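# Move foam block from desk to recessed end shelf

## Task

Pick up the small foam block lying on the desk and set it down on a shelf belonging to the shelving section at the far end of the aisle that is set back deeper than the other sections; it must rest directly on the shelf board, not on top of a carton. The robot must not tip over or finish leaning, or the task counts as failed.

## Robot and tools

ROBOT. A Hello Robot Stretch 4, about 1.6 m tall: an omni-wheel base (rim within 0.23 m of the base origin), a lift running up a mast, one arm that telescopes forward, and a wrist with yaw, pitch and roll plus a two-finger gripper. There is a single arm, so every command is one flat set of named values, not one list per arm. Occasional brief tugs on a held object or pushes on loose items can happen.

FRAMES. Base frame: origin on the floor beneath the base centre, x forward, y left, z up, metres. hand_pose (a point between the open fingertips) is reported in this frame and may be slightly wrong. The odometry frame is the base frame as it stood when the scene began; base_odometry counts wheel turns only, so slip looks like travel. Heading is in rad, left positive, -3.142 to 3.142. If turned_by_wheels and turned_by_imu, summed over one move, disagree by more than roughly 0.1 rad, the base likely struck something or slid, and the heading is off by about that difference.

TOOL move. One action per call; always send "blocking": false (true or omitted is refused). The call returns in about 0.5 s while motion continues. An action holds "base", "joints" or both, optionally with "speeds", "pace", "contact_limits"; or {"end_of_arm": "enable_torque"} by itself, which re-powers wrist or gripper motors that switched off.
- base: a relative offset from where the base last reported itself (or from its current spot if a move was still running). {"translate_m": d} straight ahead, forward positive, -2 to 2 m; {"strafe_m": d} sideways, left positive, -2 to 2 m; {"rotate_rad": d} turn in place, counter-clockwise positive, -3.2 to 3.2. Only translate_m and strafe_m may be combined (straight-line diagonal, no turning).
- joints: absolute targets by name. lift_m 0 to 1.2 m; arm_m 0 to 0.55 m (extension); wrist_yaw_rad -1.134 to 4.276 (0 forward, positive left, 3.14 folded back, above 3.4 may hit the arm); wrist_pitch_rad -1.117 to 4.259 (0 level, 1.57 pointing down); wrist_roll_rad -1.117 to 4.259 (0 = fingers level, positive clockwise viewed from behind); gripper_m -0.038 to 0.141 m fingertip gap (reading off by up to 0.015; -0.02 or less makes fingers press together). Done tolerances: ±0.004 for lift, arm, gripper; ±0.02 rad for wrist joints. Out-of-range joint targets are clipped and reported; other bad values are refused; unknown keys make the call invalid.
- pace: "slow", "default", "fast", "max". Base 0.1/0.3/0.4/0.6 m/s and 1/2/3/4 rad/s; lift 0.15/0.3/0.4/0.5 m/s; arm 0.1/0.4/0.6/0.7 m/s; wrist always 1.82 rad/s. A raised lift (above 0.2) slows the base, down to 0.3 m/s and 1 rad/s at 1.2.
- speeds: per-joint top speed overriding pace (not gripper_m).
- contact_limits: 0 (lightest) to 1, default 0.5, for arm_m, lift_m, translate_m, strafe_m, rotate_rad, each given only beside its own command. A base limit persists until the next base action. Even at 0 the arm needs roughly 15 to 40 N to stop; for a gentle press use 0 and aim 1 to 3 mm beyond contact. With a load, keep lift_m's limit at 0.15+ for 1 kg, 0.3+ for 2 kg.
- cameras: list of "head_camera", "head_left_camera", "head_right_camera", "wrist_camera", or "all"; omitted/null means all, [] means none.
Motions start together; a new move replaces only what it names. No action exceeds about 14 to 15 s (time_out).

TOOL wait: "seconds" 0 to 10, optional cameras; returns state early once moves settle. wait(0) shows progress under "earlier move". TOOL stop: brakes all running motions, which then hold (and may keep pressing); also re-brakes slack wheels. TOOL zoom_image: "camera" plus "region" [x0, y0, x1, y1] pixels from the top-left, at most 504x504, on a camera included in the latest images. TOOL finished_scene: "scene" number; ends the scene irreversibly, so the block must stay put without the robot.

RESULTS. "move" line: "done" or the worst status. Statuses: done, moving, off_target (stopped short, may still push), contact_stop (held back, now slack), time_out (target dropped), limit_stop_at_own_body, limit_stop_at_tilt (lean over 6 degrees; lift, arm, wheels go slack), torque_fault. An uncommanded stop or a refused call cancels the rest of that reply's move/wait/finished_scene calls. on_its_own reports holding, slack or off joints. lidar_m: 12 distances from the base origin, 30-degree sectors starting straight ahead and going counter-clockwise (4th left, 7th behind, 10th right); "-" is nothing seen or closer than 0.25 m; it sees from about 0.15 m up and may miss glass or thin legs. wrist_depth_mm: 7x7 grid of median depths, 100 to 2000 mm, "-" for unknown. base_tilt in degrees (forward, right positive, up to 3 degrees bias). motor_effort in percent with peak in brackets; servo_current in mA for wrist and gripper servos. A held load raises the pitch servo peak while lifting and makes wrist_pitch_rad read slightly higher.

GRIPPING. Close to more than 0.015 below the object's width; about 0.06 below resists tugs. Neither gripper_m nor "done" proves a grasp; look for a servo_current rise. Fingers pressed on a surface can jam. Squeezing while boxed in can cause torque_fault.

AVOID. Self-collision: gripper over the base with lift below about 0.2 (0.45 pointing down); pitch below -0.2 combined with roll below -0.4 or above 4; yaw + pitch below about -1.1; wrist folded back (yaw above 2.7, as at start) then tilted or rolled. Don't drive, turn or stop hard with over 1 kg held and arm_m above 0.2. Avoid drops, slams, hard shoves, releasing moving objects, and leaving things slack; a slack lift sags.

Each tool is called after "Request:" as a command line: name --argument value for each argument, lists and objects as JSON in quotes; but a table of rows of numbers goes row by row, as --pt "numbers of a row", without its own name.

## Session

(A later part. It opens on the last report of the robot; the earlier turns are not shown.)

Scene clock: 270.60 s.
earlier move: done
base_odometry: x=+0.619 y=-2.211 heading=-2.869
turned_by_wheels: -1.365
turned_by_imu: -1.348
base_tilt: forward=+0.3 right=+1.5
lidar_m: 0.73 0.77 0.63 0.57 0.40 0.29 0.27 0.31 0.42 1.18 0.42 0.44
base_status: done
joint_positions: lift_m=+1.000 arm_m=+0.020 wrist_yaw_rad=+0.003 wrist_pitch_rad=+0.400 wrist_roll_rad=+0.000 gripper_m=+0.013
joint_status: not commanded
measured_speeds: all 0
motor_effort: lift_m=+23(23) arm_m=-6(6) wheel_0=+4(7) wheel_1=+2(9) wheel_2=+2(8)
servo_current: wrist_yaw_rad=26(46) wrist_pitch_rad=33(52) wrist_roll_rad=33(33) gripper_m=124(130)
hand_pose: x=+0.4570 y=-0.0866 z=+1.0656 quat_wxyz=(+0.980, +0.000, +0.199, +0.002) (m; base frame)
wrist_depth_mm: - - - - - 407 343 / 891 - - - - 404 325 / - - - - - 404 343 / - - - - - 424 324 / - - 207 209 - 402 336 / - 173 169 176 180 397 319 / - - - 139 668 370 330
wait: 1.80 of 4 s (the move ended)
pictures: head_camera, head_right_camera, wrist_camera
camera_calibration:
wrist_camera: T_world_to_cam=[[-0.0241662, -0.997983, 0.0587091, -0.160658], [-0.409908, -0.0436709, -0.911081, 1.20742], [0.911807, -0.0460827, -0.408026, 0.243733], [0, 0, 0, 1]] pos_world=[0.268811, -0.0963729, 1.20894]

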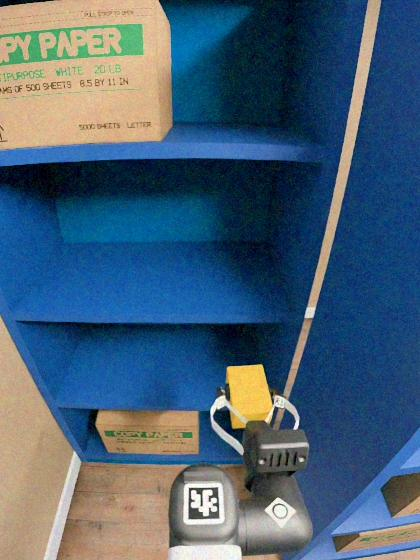

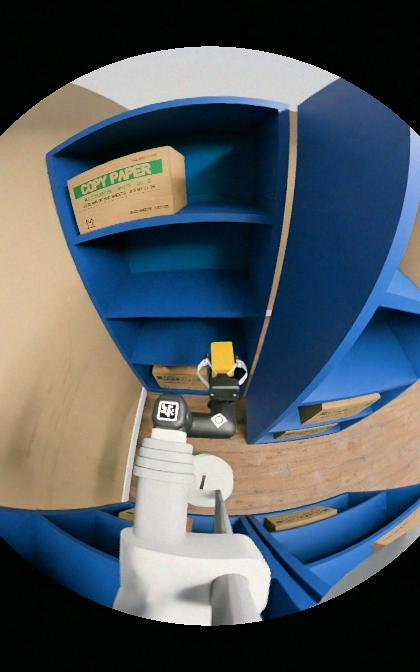

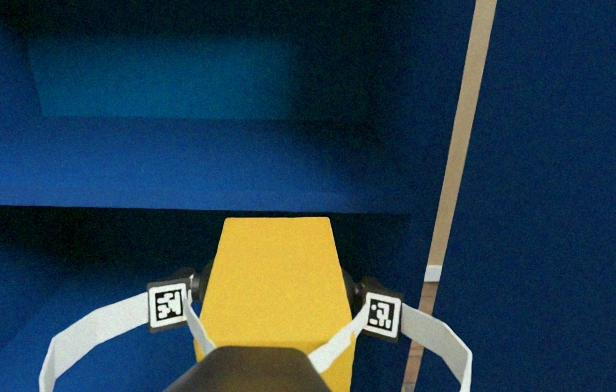

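Request:
move --joints '{"arm_m": 0.5}' --contact_limits '{"arm_m": 0.2}' --blocking false --cameras '[]'

Request:
wait --seconds 3 --cameras '["head_camera", "wrist_camera"]'

Scene clock: 291.37 s.
move: moving
base_odometry: x=+0.619 y=-2.211 heading=-2.869
turned_by_wheels: +0.000
turned_by_imu: -0.001
base_tilt: forward=+0.4 right=+1.4
lidar_m: 0.72 0.77 0.62 0.58 0.40 0.30 0.28 0.32 0.42 1.16 0.42 0.46
base_status: not commanded
joint_positions: lift_m=+1.000 arm_m=+0.072 wrist_yaw_rad=+0.003 wrist_pitch_rad=+0.400 wrist_roll_rad=+0.000 gripper_m=+0.013
joint_status: arm_m moving
measured_speeds: translate_m=+0.000 strafe_m=+0.000 rotate_rad=+0.000 lift_m=+0.000 arm_m=+0.198 wrist_yaw_rad=+0.000 wrist_pitch_rad=+0.000 wrist_roll_rad=+0.000
motor_effort: lift_m=+23(23) arm_m=+6(10) wheel_0=+4(4) wheel_1=+2(2) wheel_2=+2(2)
servo_current: wrist_yaw_rad=39(46) wrist_pitch_rad=52(52) wrist_roll_rad=26(33) gripper_m=111(137)
contact_limits: arm_m 0.2
hand_pose: x=+0.5090 y=-0.0866 z=+1.0656 quat_wxyz=(+0.980, +0.000, +0.199, +0.002) (m; base frame)
wrist_depth_mm: - - - - - - 340 / 854 - - - - 407 322 / - - - - - 404 340 / - - - - - 427 320 / - - 208 210 - 404 338 / - 174 169 176 179 399 319 / - - - 139 615 370 330
pictures: none
No camera images: "cameras" was empty.

Scene clock: 293.37 s.
earlier move: done
base_odometry: x=+0.619 y=-2.211 heading=-2.869
turned_by_wheels: +0.000
turned_by_imu: +0.000
base_tilt: forward=+0.5 right=+1.4
lidar_m: 0.72 0.75 0.62 0.60 0.42 0.31 0.29 0.30 0.44 1.17 0.44 0.45
base_status: not commanded
joint_positions: lift_m=+1.000 arm_m=+0.500 wrist_yaw_rad=+0.003 wrist_pitch_rad=+0.400 wrist_roll_rad=+0.000 gripper_m=+0.013
joint_status: all done
measured_speeds: all 0
motor_effort: lift_m=+23(23) arm_m=+6(10) wheel_0=+4(4) wheel_1=+2(2) wheel_2=+2(2)
servo_current: wrist_yaw_rad=33(52) wrist_pitch_rad=33(59) wrist_roll_rad=26(33) gripper_m=117(137)
contact_limits: arm_m 0.2
hand_pose: x=+0.9366 y=-0.0866 z=+1.0656 quat_wxyz=(+0.980, +0.000, +0.199, +0.002) (m; base frame)
wrist_depth_mm: - - - - - - - / - - - - - - - / - - - - - - - / - - - - - - - / - - 208 210 - - - / - 174 169 177 180 - - / - - - 140 - - -
wait: 2.00 of 3 s (the move ended)
pictures: head_camera, wrist_camera
camera_calibration:
wrist_camera: T_world_to_cam=[[-0.0241668, -0.997983, 0.0587091, -0.149069], [-0.409909, -0.0436706, -0.91108, 1.40398], [0.911806, -0.0460833, -0.408027, -0.193508], [0, 0, 0, 1]] pos_world=[0.748345, -0.0963729, 1.20894]

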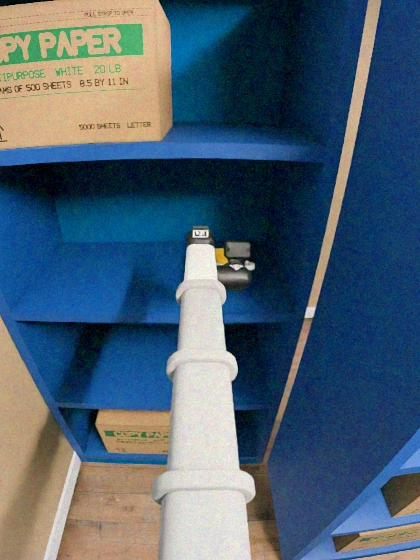

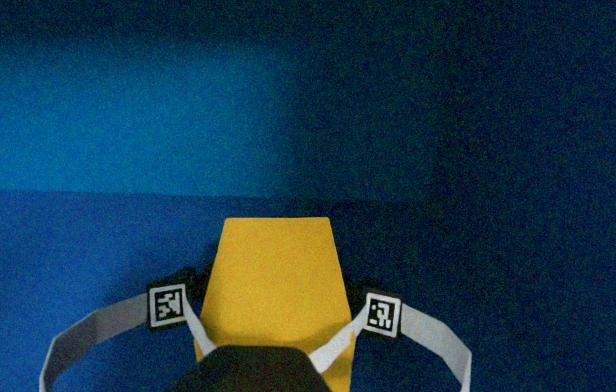

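Request:
move --joints '{"lift_m": 0.964}' --contact_limits '{"lift_m": 0.15}' --pace "slow" --blocking false --cameras '[]'

Request:
wait --seconds 2 --cameras '["wrist_camera"]'

Request:
move --joints '{"lift_m": 0.956}' --contact_limits '{"lift_m": 0.1}' --pace "slow" --blocking false --cameras '[]'

Request:
wait --seconds 1 --cameras '["wrist_camera"]'

Scene clock: 305.67 s.
move: moving
base_odometry: x=+0.619 y=-2.211 heading=-2.869
turned_by_wheels: +0.000
turned_by_imu: -0.001
base_tilt: forward=+0.4 right=+1.3
lidar_m: 0.73 0.74 0.62 0.59 0.40 0.30 0.28 0.34 0.42 1.15 0.42 0.43
base_status: not commanded
joint_positions: lift_m=+0.976 arm_m=+0.500 wrist_yaw_rad=+0.003 wrist_pitch_rad=+0.400 wrist_roll_rad=+0.000 gripper_m=+0.013
joint_status: lift_m moving
measured_speeds: translate_m=+0.000 strafe_m=+0.000 rotate_rad=+0.000 lift_m=-0.071 arm_m=+0.000 wrist_yaw_rad=+0.000 wrist_pitch_rad=+0.000 wrist_roll_rad=+0.000
motor_effort: lift_m=+14(21) arm_m=+6(7) wheel_0=+4(4) wheel_1=+2(2) wheel_2=+2(2)
servo_current: wrist_yaw_rad=39(46) wrist_pitch_rad=46(52) wrist_roll_rad=26(33) gripper_m=117(130)
contact_limits: arm_m 0.2; lift_m 0.15
hand_pose: x=+0.9366 y=-0.0866 z=+1.0417 quat_wxyz=(+0.980, +0.000, +0.199, +0.002) (m; base frame)
wrist_depth_mm: - - - - - - - / - - - - - - - / - - - - - - - / - - - - - - - / - - 207 209 - - - / - 174 169 177 180 - - / - - - 140 - - -
pictures: none
No camera images: "cameras" was empty.

Scene clock: 306.30 s.
earlier move: done
base_odometry: x=+0.619 y=-2.211 heading=-2.869
turned_by_wheels: +0.000
turned_by_imu: +0.000
base_tilt: forward=+0.4 right=+1.3
lidar_m: 0.72 0.76 0.62 0.59 0.41 0.30 0.28 0.31 0.44 1.18 0.40 0.45
base_status: not commanded
joint_positions: lift_m=+0.964 arm_m=+0.500 wrist_yaw_rad=+0.003 wrist_pitch_rad=+0.400 wrist_roll_rad=+0.000 gripper_m=+0.013
joint_status: all done
measured_speeds: all 0
motor_effort: lift_m=+14(21) arm_m=+6(7) wheel_0=+4(4) wheel_1=+2(2) wheel_2=+2(2)
servo_current: wrist_yaw_rad=39(46) wrist_pitch_rad=26(52) wrist_roll_rad=26(33) gripper_m=124(130)
contact_limits: arm_m 0.2; lift_m 0.15
hand_pose: x=+0.9366 y=-0.0866 z=+1.0303 quat_wxyz=(+0.980, +0.000, +0.199, +0.002) (m; base frame)
wrist_depth_mm: - - - - - - - / - - - - - - - / - - - - - - - / - - - - - - - / - - 208 209 - - - / - 173 168 176 180 - - / - - - 139 - - -
wait: 0.63 of 2 s (the move ended)
pictures: wrist_camera
camera_calibration:
wrist_camera: T_world_to_cam=[[-0.0241659, -0.997983, 0.0587091, -0.146999], [-0.409909, -0.043671, -0.91108, 1.37185], [0.911806, -0.0460825, -0.408027, -0.207902], [0, 0, 0, 1]] pos_world=[0.748346, -0.0963729, 1.17366]

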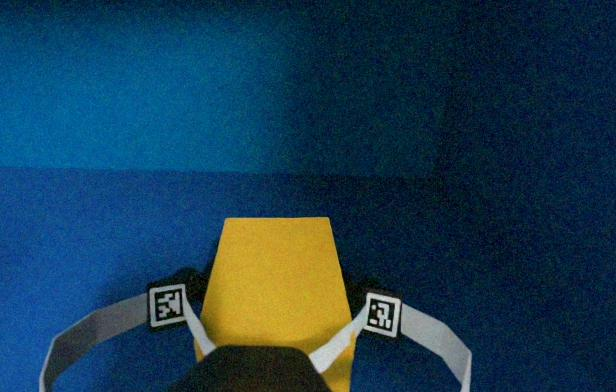

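Scene clock: 306.80 s.
move: moving
base_odometry: x=+0.619 y=-2.211 heading=-2.869
turned_by_wheels: +0.000
turned_by_imu: +0.000
base_tilt: forward=+0.3 right=+1.4
lidar_m: 0.72 0.76 0.60 0.58 0.40 0.30 0.28 0.32 0.43 1.15 0.42 0.44
base_status: not commanded
joint_positions: lift_m=+0.956 arm_m=+0.500 wrist_yaw_rad=+0.003 wrist_pitch_rad=+0.400 wrist_roll_rad=+0.000 gripper_m=+0.013
joint_status: lift_m moving
measured_speeds: all 0
motor_effort: lift_m=+13(14) arm_m=+6(7) wheel_0=+4(4) wheel_1=+2(2) wheel_2=+2(2)
servo_current: wrist_yaw_rad=33(46) wrist_pitch_rad=33(46) wrist_roll_rad=33(33) gripper_m=117(124)
contact_limits: arm_m 0.2; lift_m 0.1
hand_pose: x=+0.9366 y=-0.0866 z=+1.0223 quat_wxyz=(+0.980, +0.000, +0.199, +0.002) (m; base frame)
wrist_depth_mm: - - - - - - - / - - - - - - - / - - - - - - - / - - - - - - - / - - 207 209 - 319 - / - 174 169 176 180 - - / - - - 139 - - -
pictures: none
No camera images: "cameras" was empty.

Scene clock: 307.00 s.
earlier move: done
base_odometry: x=+0.619 y=-2.211 heading=-2.869
turned_by_wheels: +0.000
turned_by_imu: +0.000
base_tilt: forward=+0.5 right=+1.3
lidar_m: 0.72 0.76 0.62 0.58 0.42 0.30 0.29 0.32 0.44 1.16 0.43 0.43
base_status: not commanded
joint_positions: lift_m=+0.956 arm_m=+0.500 wrist_yaw_rad=+0.003 wrist_pitch_rad=+0.400 wrist_roll_rad=+0.000 gripper_m=+0.013
joint_status: all done
measured_speeds: all 0
motor_effort: lift_m=+14(14) arm_m=+6(7) wheel_0=+4(4) wheel_1=+2(2) wheel_2=+2(2)
servo_current: wrist_yaw_rad=20(46) wrist_pitch_rad=46(46) wrist_roll_rad=26(33) gripper_m=117(130)
contact_limits: arm_m 0.2; lift_m 0.1
hand_pose: x=+0.9366 y=-0.0866 z=+1.0223 quat_wxyz=(+0.980, +0.000, +0.199, +0.002) (m; base frame)
wrist_depth_mm: - - - - - - - / - - - - - - - / - - - - - - - / - - - - - - - / - - 208 209 - 315 - / - 173 169 177 180 - - / - - - 139 - - -
wait: 0.20 of 1 s (the move ended)
pictures: wrist_camera
camera_calibration:
wrist_camera: T_world_to_cam=[[-0.0241659, -0.997983, 0.0587092, -0.146528], [-0.409909, -0.0436711, -0.91108, 1.36455], [0.911806, -0.0460825, -0.408027, -0.211171], [0, 0, 0, 1]] pos_world=[0.748347, -0.0963728, 1.16565]

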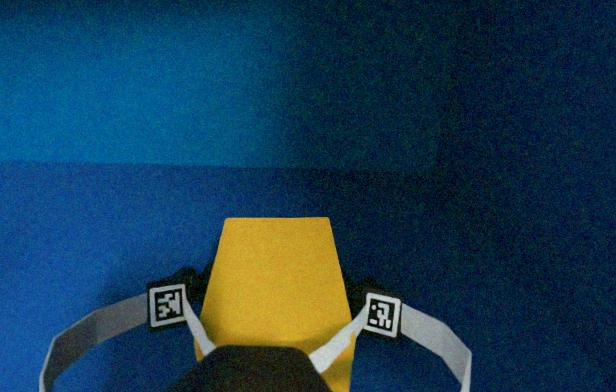

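Request:
move --joints '{"lift_m": 0.949}' --contact_limits '{"lift_m": 0.1}' --pace "slow" --blocking false --cameras '[]'

Request:
wait --seconds 0.5 --cameras '["wrist_camera"]'

Request:
move --joints '{"lift_m": 0.943}' --contact_limits '{"lift_m": 0.1}' --pace "slow" --blocking false --cameras '[]'

Request:
wait --seconds 0.5 --cameras '["wrist_camera"]'

Scene clock: 320.83 s.
move: moving
base_odometry: x=+0.619 y=-2.211 heading=-2.869
turned_by_wheels: +0.000
turned_by_imu: -0.001
base_tilt: forward=+0.4 right=+1.2
lidar_m: 0.72 0.76 0.61 0.59 0.41 0.29 0.29 0.32 0.45 1.17 0.43 0.44
base_status: not commanded
joint_positions: lift_m=+0.950 arm_m=+0.500 wrist_yaw_rad=+0.003 wrist_pitch_rad=+0.400 wrist_roll_rad=+0.000 gripper_m=+0.013
joint_status: lift_m moving
measured_speeds: all 0
motor_effort: lift_m=+13(15) arm_m=+6(7) wheel_0=+4(4) wheel_1=+2(2) wheel_2=+2(2)
servo_current: wrist_yaw_rad=33(39) wrist_pitch_rad=39(59) wrist_roll_rad=26(33) gripper_m=117(124)
contact_limits: arm_m 0.2; lift_m 0.1
hand_pose: x=+0.9366 y=-0.0866 z=+1.0155 quat_wxyz=(+0.980, +0.000, +0.199, +0.002) (m; base frame)
wrist_depth_mm: - - - - - - - / - - - - - - - / - - - - - - - / - - - - - - - / - - 207 210 - 303 - / - 174 167 176 180 - - / - - - 140 - - -
pictures: none
No camera images: "cameras" was empty.

Scene clock: 321.00 s.
earlier move: done
base_odometry: x=+0.619 y=-2.211 heading=-2.869
turned_by_wheels: +0.000
turned_by_imu: +0.000
base_tilt: forward=+0.4 right=+1.3
lidar_m: 0.72 0.75 0.61 0.58 0.42 0.30 0.29 0.31 0.44 1.17 0.42 0.44
base_status: not commanded
joint_positions: lift_m=+0.950 arm_m=+0.500 wrist_yaw_rad=+0.003 wrist_pitch_rad=+0.400 wrist_roll_rad=+0.000 gripper_m=+0.013
joint_status: all done
measured_speeds: all 0
motor_effort: lift_m=+12(15) arm_m=+6(7) wheel_0=+4(4) wheel_1=+2(2) wheel_2=+2(2)
servo_current: wrist_yaw_rad=39(46) wrist_pitch_rad=26(59) wrist_roll_rad=26(33) gripper_m=117(124)
contact_limits: arm_m 0.2; lift_m 0.1
hand_pose: x=+0.9366 y=-0.0866 z=+1.0155 quat_wxyz=(+0.980, +0.000, +0.199, +0.002) (m; base frame)
wrist_depth_mm: - - - - - - - / - - - - - - - / - - - - - - - / - - - - - - - / - - 208 208 - 300 - / - 175 167 175 181 - - / - - - 140 - - -
wait: 0.17 of 0.5 s (the move ended)
pictures: wrist_camera
camera_calibration:
wrist_camera: T_world_to_cam=[[-0.0241658, -0.997983, 0.0587091, -0.146126], [-0.409909, -0.043671, -0.91108, 1.35831], [0.911806, -0.0460824, -0.408027, -0.213968], [0, 0, 0, 1]] pos_world=[0.748347, -0.0963728, 1.1588]

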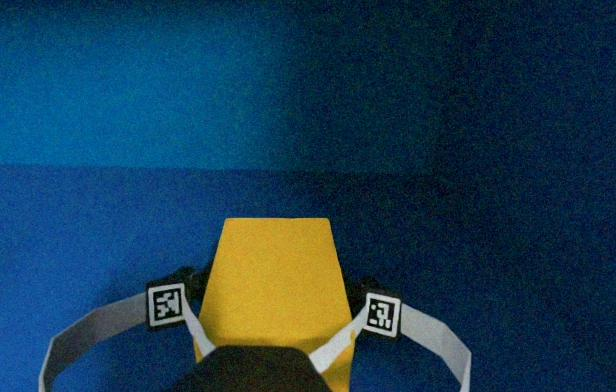

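Scene clock: 321.50 s.
move: moving
base_odometry: x=+0.619 y=-2.211 heading=-2.869
turned_by_wheels: +0.000
turned_by_imu: +0.000
base_tilt: forward=+0.4 right=+1.4
lidar_m: 0.71 0.76 0.62 0.58 0.40 0.29 0.29 0.31 0.44 1.19 0.42 0.46
base_status: not commanded
joint_positions: lift_m=+0.944 arm_m=+0.500 wrist_yaw_rad=+0.003 wrist_pitch_rad=+0.399 wrist_roll_rad=+0.000 gripper_m=+0.013
joint_status: lift_m moving
measured_speeds: all 0
motor_effort: lift_m=+11(15) arm_m=+6(6) wheel_0=+4(4) wheel_1=+2(2) wheel_2=+2(2)
servo_current: wrist_yaw_rad=39(46) wrist_pitch_rad=33(52) wrist_roll_rad=26(39) gripper_m=111(117)
contact_limits: arm_m 0.2; lift_m 0.1
hand_pose: x=+0.9367 y=-0.0866 z=+1.0098 quat_wxyz=(+0.980, +0.000, +0.198, +0.002) (m; base frame)
wrist_depth_mm: - - - - - - - / - - - - - - - / - - - - - - - / - - - - - - - / - - 206 209 - 314 - / - 175 164 172 180 - - / - - - 139 - - -
pictures: none
No camera images: "cameras" was empty.

Scene clock: 321.63 s.
earlier move: done
base_odometry: x=+0.619 y=-2.211 heading=-2.869
turned_by_wheels: +0.000
turned_by_imu: +0.000
base_tilt: forward=+0.4 right=+1.5
lidar_m: 0.72 0.75 0.63 0.59 0.41 0.31 0.28 0.30 0.42 1.17 0.42 0.44
base_status: not commanded
joint_positions: lift_m=+0.944 arm_m=+0.500 wrist_yaw_rad=+0.003 wrist_pitch_rad=+0.399 wrist_roll_rad=+0.000 gripper_m=+0.013
joint_status: all done
measured_speeds: all 0
motor_effort: lift_m=+11(15) arm_m=+6(6) wheel_0=+4(4) wheel_1=+2(2) wheel_2=+2(2)
servo_current: wrist_yaw_rad=33(46) wrist_pitch_rad=33(52) wrist_roll_rad=26(39) gripper_m=117(117)
contact_limits: arm_m 0.2; lift_m 0.1
hand_pose: x=+0.9367 y=-0.0866 z=+1.0098 quat_wxyz=(+0.980, +0.000, +0.198, +0.002) (m; base frame)
wrist_depth_mm: - - - - - - - / - - - - - - - / - - - - - - - / - - - - - - - / - - 206 208 - 315 - / - 175 164 172 180 - - / - - - 139 - - -
wait: 0.13 of 0.5 s (the move ended)
pictures: wrist_camera
camera_calibration:
wrist_camera: T_world_to_cam=[[-0.0242155, -0.997983, 0.058686, -0.145723], [-0.409136, -0.0436687, -0.911428, 1.35285], [0.912152, -0.0460812, -0.407253, -0.217454], [0, 0, 0, 1]] pos_world=[0.748321, -0.0963729, 1.15301]

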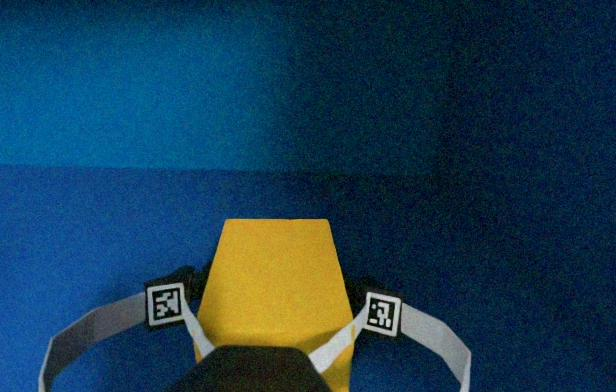

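Request:
move --joints '{"gripper_m": 0.06}' --blocking false --cameras '[]'

Request:
wait --seconds 1.0 --cameras '["wrist_camera"]'

Request:
move --joints '{"gripper_m": 0.135}' --blocking false --cameras '[]'

Request:
wait --seconds 2 --cameras '["wrist_camera"]'

Scene clock: 332.20 s.
move: moving
base_odometry: x=+0.619 y=-2.211 heading=-2.869
turned_by_wheels: +0.000
turned_by_imu: -0.001
base_tilt: forward=+0.2 right=+1.4
lidar_m: 0.73 0.76 0.62 0.59 0.41 0.29 0.29 0.33 0.44 1.17 0.41 0.45
base_status: not commanded
joint_positions: lift_m=+0.944 arm_m=+0.500 wrist_yaw_rad=+0.003 wrist_pitch_rad=+0.398 wrist_roll_rad=+0.000 gripper_m=+0.033
joint_status: gripper_m moving
measured_speeds: translate_m=+0.000 strafe_m=+0.000 rotate_rad=+0.000 lift_m=+0.000 arm_m=+0.000 wrist_yaw_rad=+0.000 wrist_pitch_rad=-0.005 wrist_roll_rad=+0.000
motor_effort: lift_m=+11(11) arm_m=+6(7) wheel_0=+4(4) wheel_1=+2(2) wheel_2=+2(2)
servo_current: wrist_yaw_rad=33(46) wrist_pitch_rad=46(46) wrist_roll_rad=26(33) gripper_m=52(111)
contact_limits: arm_m 0.2; lift_m 0.1
hand_pose: x=+0.9368 y=-0.0866 z=+1.0101 quat_wxyz=(+0.980, +0.000, +0.198, +0.002) (m; base frame)
wrist_depth_mm: - - - - - - - / - - - - - - - / - - - - - - - / - - - - - - - / - - 209 212 - - - / - 173 165 174 183 - - / - - - 145 - - -
pictures: none
No camera images: "cameras" was empty.

Scene clock: 333.00 s.
earlier move: done
base_odometry: x=+0.619 y=-2.211 heading=-2.869
turned_by_wheels: +0.000
turned_by_imu: +0.000
base_tilt: forward=+0.4 right=+1.5
lidar_m: 0.72 0.75 0.62 0.60 0.39 0.31 0.28 0.33 0.43 1.15 0.41 0.43
base_status: not commanded
joint_positions: lift_m=+0.944 arm_m=+0.500 wrist_yaw_rad=+0.002 wrist_pitch_rad=+0.397 wrist_roll_rad=+0.000 gripper_m=+0.060
joint_status: all done
measured_speeds: all 0
motor_effort: lift_m=+11(11) arm_m=+6(7) wheel_0=+4(4) wheel_1=+2(2) wheel_2=+2(2)
servo_current: wrist_yaw_rad=39(46) wrist_pitch_rad=52(52) wrist_roll_rad=33(33) gripper_m=52(111)
contact_limits: arm_m 0.2; lift_m 0.1
hand_pose: x=+0.9369 y=-0.0868 z=+1.0105 quat_wxyz=(+0.980, +0.000, +0.197, +0.001) (m; base frame)
wrist_depth_mm: - - - - - - - / - - - - - - - / - - - - - - - / - - - - - - - / - - 214 216 - 324 - / - 168 169 171 186 - - / - - - 144 - - -
wait: 0.80 of 1 s (the move ended)
pictures: wrist_camera
camera_calibration:
wrist_camera: T_world_to_cam=[[-0.0252919, -0.99796, 0.0586207, -0.144928], [-0.407012, -0.0432795, -0.912397, 1.35251], [0.913072, -0.0469356, -0.405087, -0.220502], [0, 0, 0, 1]] pos_world=[0.748156, -0.096446, 1.1532]

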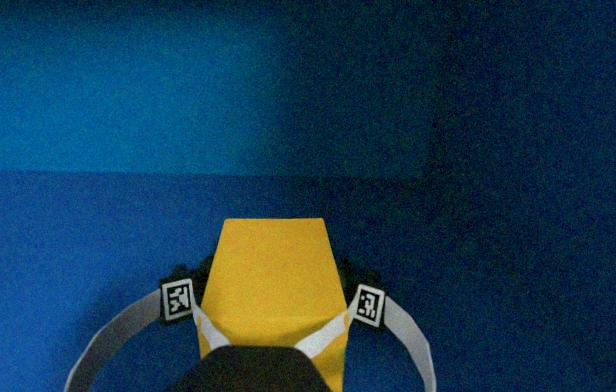

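Scene clock: 333.50 s.
move: moving
base_odometry: x=+0.619 y=-2.211 heading=-2.869
turned_by_wheels: +0.000
turned_by_imu: +0.000
base_tilt: forward=+0.4 right=+1.3
lidar_m: 0.70 0.77 0.61 0.58 0.42 0.29 0.28 0.30 0.45 1.17 0.42 0.44
base_status: not commanded
joint_positions: lift_m=+0.944 arm_m=+0.500 wrist_yaw_rad=+0.002 wrist_pitch_rad=+0.397 wrist_roll_rad=+0.000 gripper_m=+0.080
joint_status: gripper_m moving
measured_speeds: all 0
motor_effort: lift_m=+11(11) arm_m=+6(7) wheel_0=+4(4) wheel_1=+2(2) wheel_2=+1(2)
servo_current: wrist_yaw_rad=39(39) wrist_pitch_rad=46(52) wrist_roll_rad=26(33) gripper_m=104(104)
contact_limits: arm_m 0.2; lift_m 0.1
hand_pose: x=+0.9368 y=-0.0869 z=+1.0104 quat_wxyz=(+0.980, +0.000, +0.197, +0.001) (m; base frame)
wrist_depth_mm: - - - - - - - / - - - - - - - / - - - - - - - / - - - - - - - / - - 206 207 - 309 - / - 182 169 171 191 - - / - - - 146 - - -
pictures: none
No camera images: "cameras" was empty.

Scene clock: 334.70 s.
earlier move: done
base_odometry: x=+0.619 y=-2.211 heading=-2.869
turned_by_wheels: +0.000
turned_by_imu: +0.000
base_tilt: forward=+0.3 right=+1.3
lidar_m: 0.71 0.75 0.62 0.59 0.39 0.29 0.28 0.33 0.43 1.16 0.42 0.42
base_status: not commanded
joint_positions: lift_m=+0.944 arm_m=+0.500 wrist_yaw_rad=+0.002 wrist_pitch_rad=+0.397 wrist_roll_rad=+0.000 gripper_m=+0.135
joint_status: all done
measured_speeds: all 0
motor_effort: lift_m=+13(13) arm_m=+6(7) wheel_0=+4(4) wheel_1=+2(2) wheel_2=+1(2)
servo_current: wrist_yaw_rad=39(46) wrist_pitch_rad=46(59) wrist_roll_rad=33(33) gripper_m=46(111)
contact_limits: arm_m 0.2; lift_m 0.1
hand_pose: x=+0.9368 y=-0.0869 z=+1.0101 quat_wxyz=(+0.980, +0.000, +0.197, +0.001) (m; base frame)
wrist_depth_mm: - - - - - - - / - - - - - - - / - - - - - - - / - - - 255 - - - / - - 200 201 - - - / - 186 177 177 193 - - / - - - 139 - - -
wait: 1.20 of 2 s (the move ended)
pictures: wrist_camera
camera_calibration:
wrist_camera: T_world_to_cam=[[-0.0255795, -0.997952, 0.058637, -0.144743], [-0.407574, -0.0431487, -0.912152, 1.35244], [0.912814, -0.0472314, -0.405635, -0.21979], [0, 0, 0, 1]] pos_world=[0.748145, -0.096471, 1.15297]

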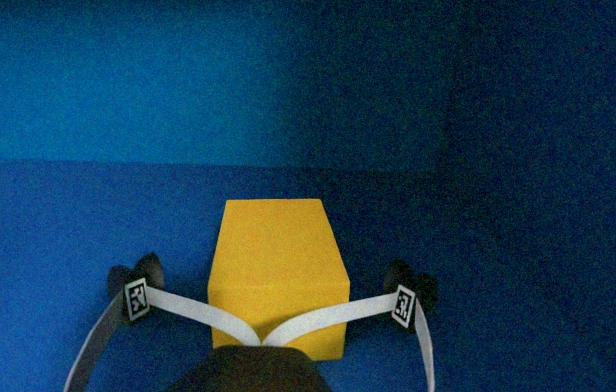

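Request:
move --joints '{"lift_m": 0.962}' --blocking false --cameras '[]'

Request:
wait --seconds 0.6 --cameras '[]'

Request:
move --joints '{"arm_m": 0.2}' --blocking false --cameras '[]'

Request:
wait --seconds 2 --cameras '["wrist_camera", "head_camera"]'

Scene clock: 342.37 s.
move: moving
base_odometry: x=+0.619 y=-2.211 heading=-2.869
turned_by_wheels: +0.000
turned_by_imu: -0.001
base_tilt: forward=+0.1 right=+1.3
lidar_m: 0.72 0.77 0.60 0.58 0.40 0.30 0.29 0.33 0.44 1.16 0.42 0.44
base_status: not commanded
joint_positions: lift_m=+0.962 arm_m=+0.500 wrist_yaw_rad=+0.002 wrist_pitch_rad=+0.400 wrist_roll_rad=+0.000 gripper_m=+0.135
joint_status: lift_m moving
measured_speeds: translate_m=+0.000 strafe_m=+0.000 rotate_rad=+0.000 lift_m=+0.003 arm_m=+0.000 wrist_yaw_rad=+0.000 wrist_pitch_rad=+0.000 wrist_roll_rad=+0.000
motor_effort: lift_m=+23(25) arm_m=+6(6) wheel_0=+4(4) wheel_1=+2(2) wheel_2=+1(1)
servo_current: wrist_yaw_rad=33(39) wrist_pitch_rad=20(52) wrist_roll_rad=33(33) gripper_m=52(52)
contact_limits: arm_m 0.2
hand_pose: x=+0.9365 y=-0.0869 z=+1.0276 quat_wxyz=(+0.980, +0.000, +0.198, +0.001) (m; base frame)
wrist_depth_mm: - - - - - - - / - - - - - - - / - - - - - - - / - - - - - - - / - - 224 227 - - - / - 187 186 187 194 - - / - - - 135 - - -
pictures: none
No camera images: "cameras" was empty.

Scene clock: 342.67 s.
earlier move: done
base_odometry: x=+0.619 y=-2.211 heading=-2.869
turned_by_wheels: +0.000
turned_by_imu: +0.000
base_tilt: forward=+0.3 right=+1.5
lidar_m: 0.72 0.76 0.61 0.58 0.40 0.31 0.30 0.30 0.44 1.17 0.42 0.44
base_status: not commanded
joint_positions: lift_m=+0.962 arm_m=+0.500 wrist_yaw_rad=+0.002 wrist_pitch_rad=+0.400 wrist_roll_rad=+0.000 gripper_m=+0.135
joint_status: all done
measured_speeds: all 0
motor_effort: lift_m=+24(25) arm_m=+6(6) wheel_0=+4(4) wheel_1=+2(2) wheel_2=+1(1)
servo_current: wrist_yaw_rad=33(39) wrist_pitch_rad=46(52) wrist_roll_rad=26(33) gripper_m=46(52)
contact_limits: arm_m 0.2
hand_pose: x=+0.9365 y=-0.0869 z=+1.0276 quat_wxyz=(+0.980, +0.000, +0.199, +0.001) (m; base frame)
wrist_depth_mm: - - - - - - - / - - - - - - - / - - - - - - - / - - - - - - - / - - 223 226 - - - / - 186 185 187 194 - - / - - - 134 - - -
wait: 0.30 of 0.6 s (the move ended)
pictures: none
No camera images: "cameras" was empty.

Scene clock: 343.17 s.
move: moving
base_odometry: x=+0.619 y=-2.211 heading=-2.869
turned_by_wheels: +0.000
turned_by_imu: +0.000
base_tilt: forward=+0.3 right=+1.4
lidar_m: 0.72 0.76 0.62 0.59 0.41 0.31 0.29 0.31 0.43 1.17 0.42 0.45
base_status: not commanded
joint_positions: lift_m=+0.962 arm_m=+0.448 wrist_yaw_rad=+0.002 wrist_pitch_rad=+0.400 wrist_roll_rad=+0.000 gripper_m=+0.135
joint_status: arm_m moving
measured_speeds: translate_m=+0.000 strafe_m=+0.000 rotate_rad=+0.000 lift_m=+0.000 arm_m=-0.198 wrist_yaw_rad=+0.000 wrist_pitch_rad=+0.000 wrist_roll_rad=+0.000
motor_effort: lift_m=+24(24) arm_m=-7(10) wheel_0=+4(4) wheel_1=+2(2) wheel_2=+1(1)
servo_current: wrist_yaw_rad=39(39) wrist_pitch_rad=39(52) wrist_roll_rad=26(33) gripper_m=39(52)
hand_pose: x=+0.8845 y=-0.0869 z=+1.0276 quat_wxyz=(+0.980, +0.000, +0.199, +0.001) (m; base frame)
wrist_depth_mm: - - - - - - - / - - - - - - - / - - - - - - - / - - - 282 - - - / - - - 233 - - - / - 187 235 237 193 - - / - - - - - - -
pictures: none
No camera images: "cameras" was empty.

Scene clock: 344.67 s.
earlier move: done
base_odometry: x=+0.619 y=-2.211 heading=-2.869
turned_by_wheels: +0.000
turned_by_imu: +0.000
base_tilt: forward=+0.2 right=+1.4
lidar_m: 0.71 0.73 0.63 0.58 0.40 0.29 0.29 0.31 0.42 1.16 0.42 0.43
base_status: not commanded
joint_positions: lift_m=+0.962 arm_m=+0.200 wrist_yaw_rad=+0.002 wrist_pitch_rad=+0.400 wrist_roll_rad=+0.000 gripper_m=+0.135
joint_status: all done
measured_speeds: all 0
motor_effort: lift_m=+24(24) arm_m=-6(10) wheel_0=+4(4) wheel_1=+2(2) wheel_2=+1(2)
servo_current: wrist_yaw_rad=33(52) wrist_pitch_rad=39(52) wrist_roll_rad=26(33) gripper_m=46(59)
hand_pose: x=+0.6369 y=-0.0869 z=+1.0276 quat_wxyz=(+0.980, +0.000, +0.199, +0.001) (m; base frame)
wrist_depth_mm: - - - - - - - / - - - - - - - / - - - - - - - / - - - - - - 324 / - - - - - - 336 / - 187 - - 193 392 319 / - - - - - 415 327
wait: 1.50 of 2 s (the move ended)
pictures: head_camera, wrist_camera
camera_calibration:
wrist_camera: T_world_to_cam=[[-0.0254382, -0.997951, 0.0587029, -0.153593], [-0.409756, -0.0431535, -0.911174, 1.24656], [0.91184, -0.0472325, -0.407819, 0.0638268], [0, 0, 0, 1]] pos_world=[0.448677, -0.0964708, 1.17088]

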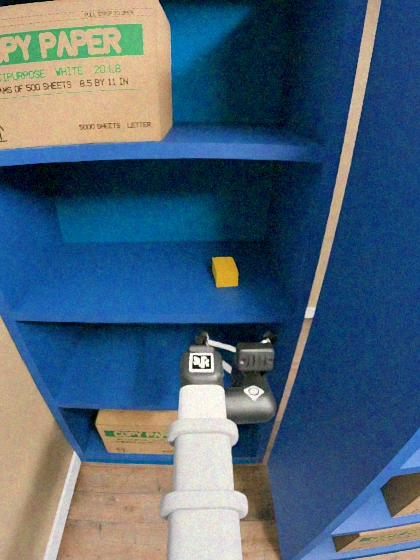

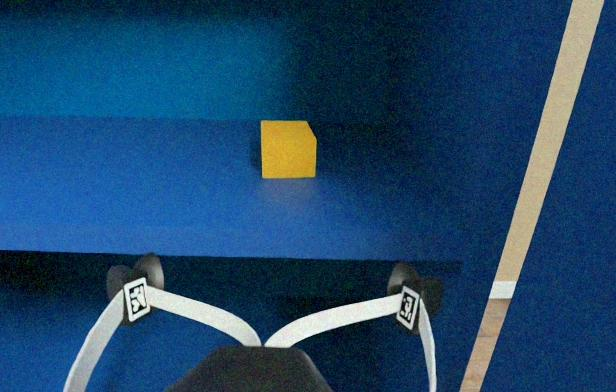

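Block sits on the shelf, clear of the gripper.

Request:
finished_scene --scene 2

The scene is finished: the task was done.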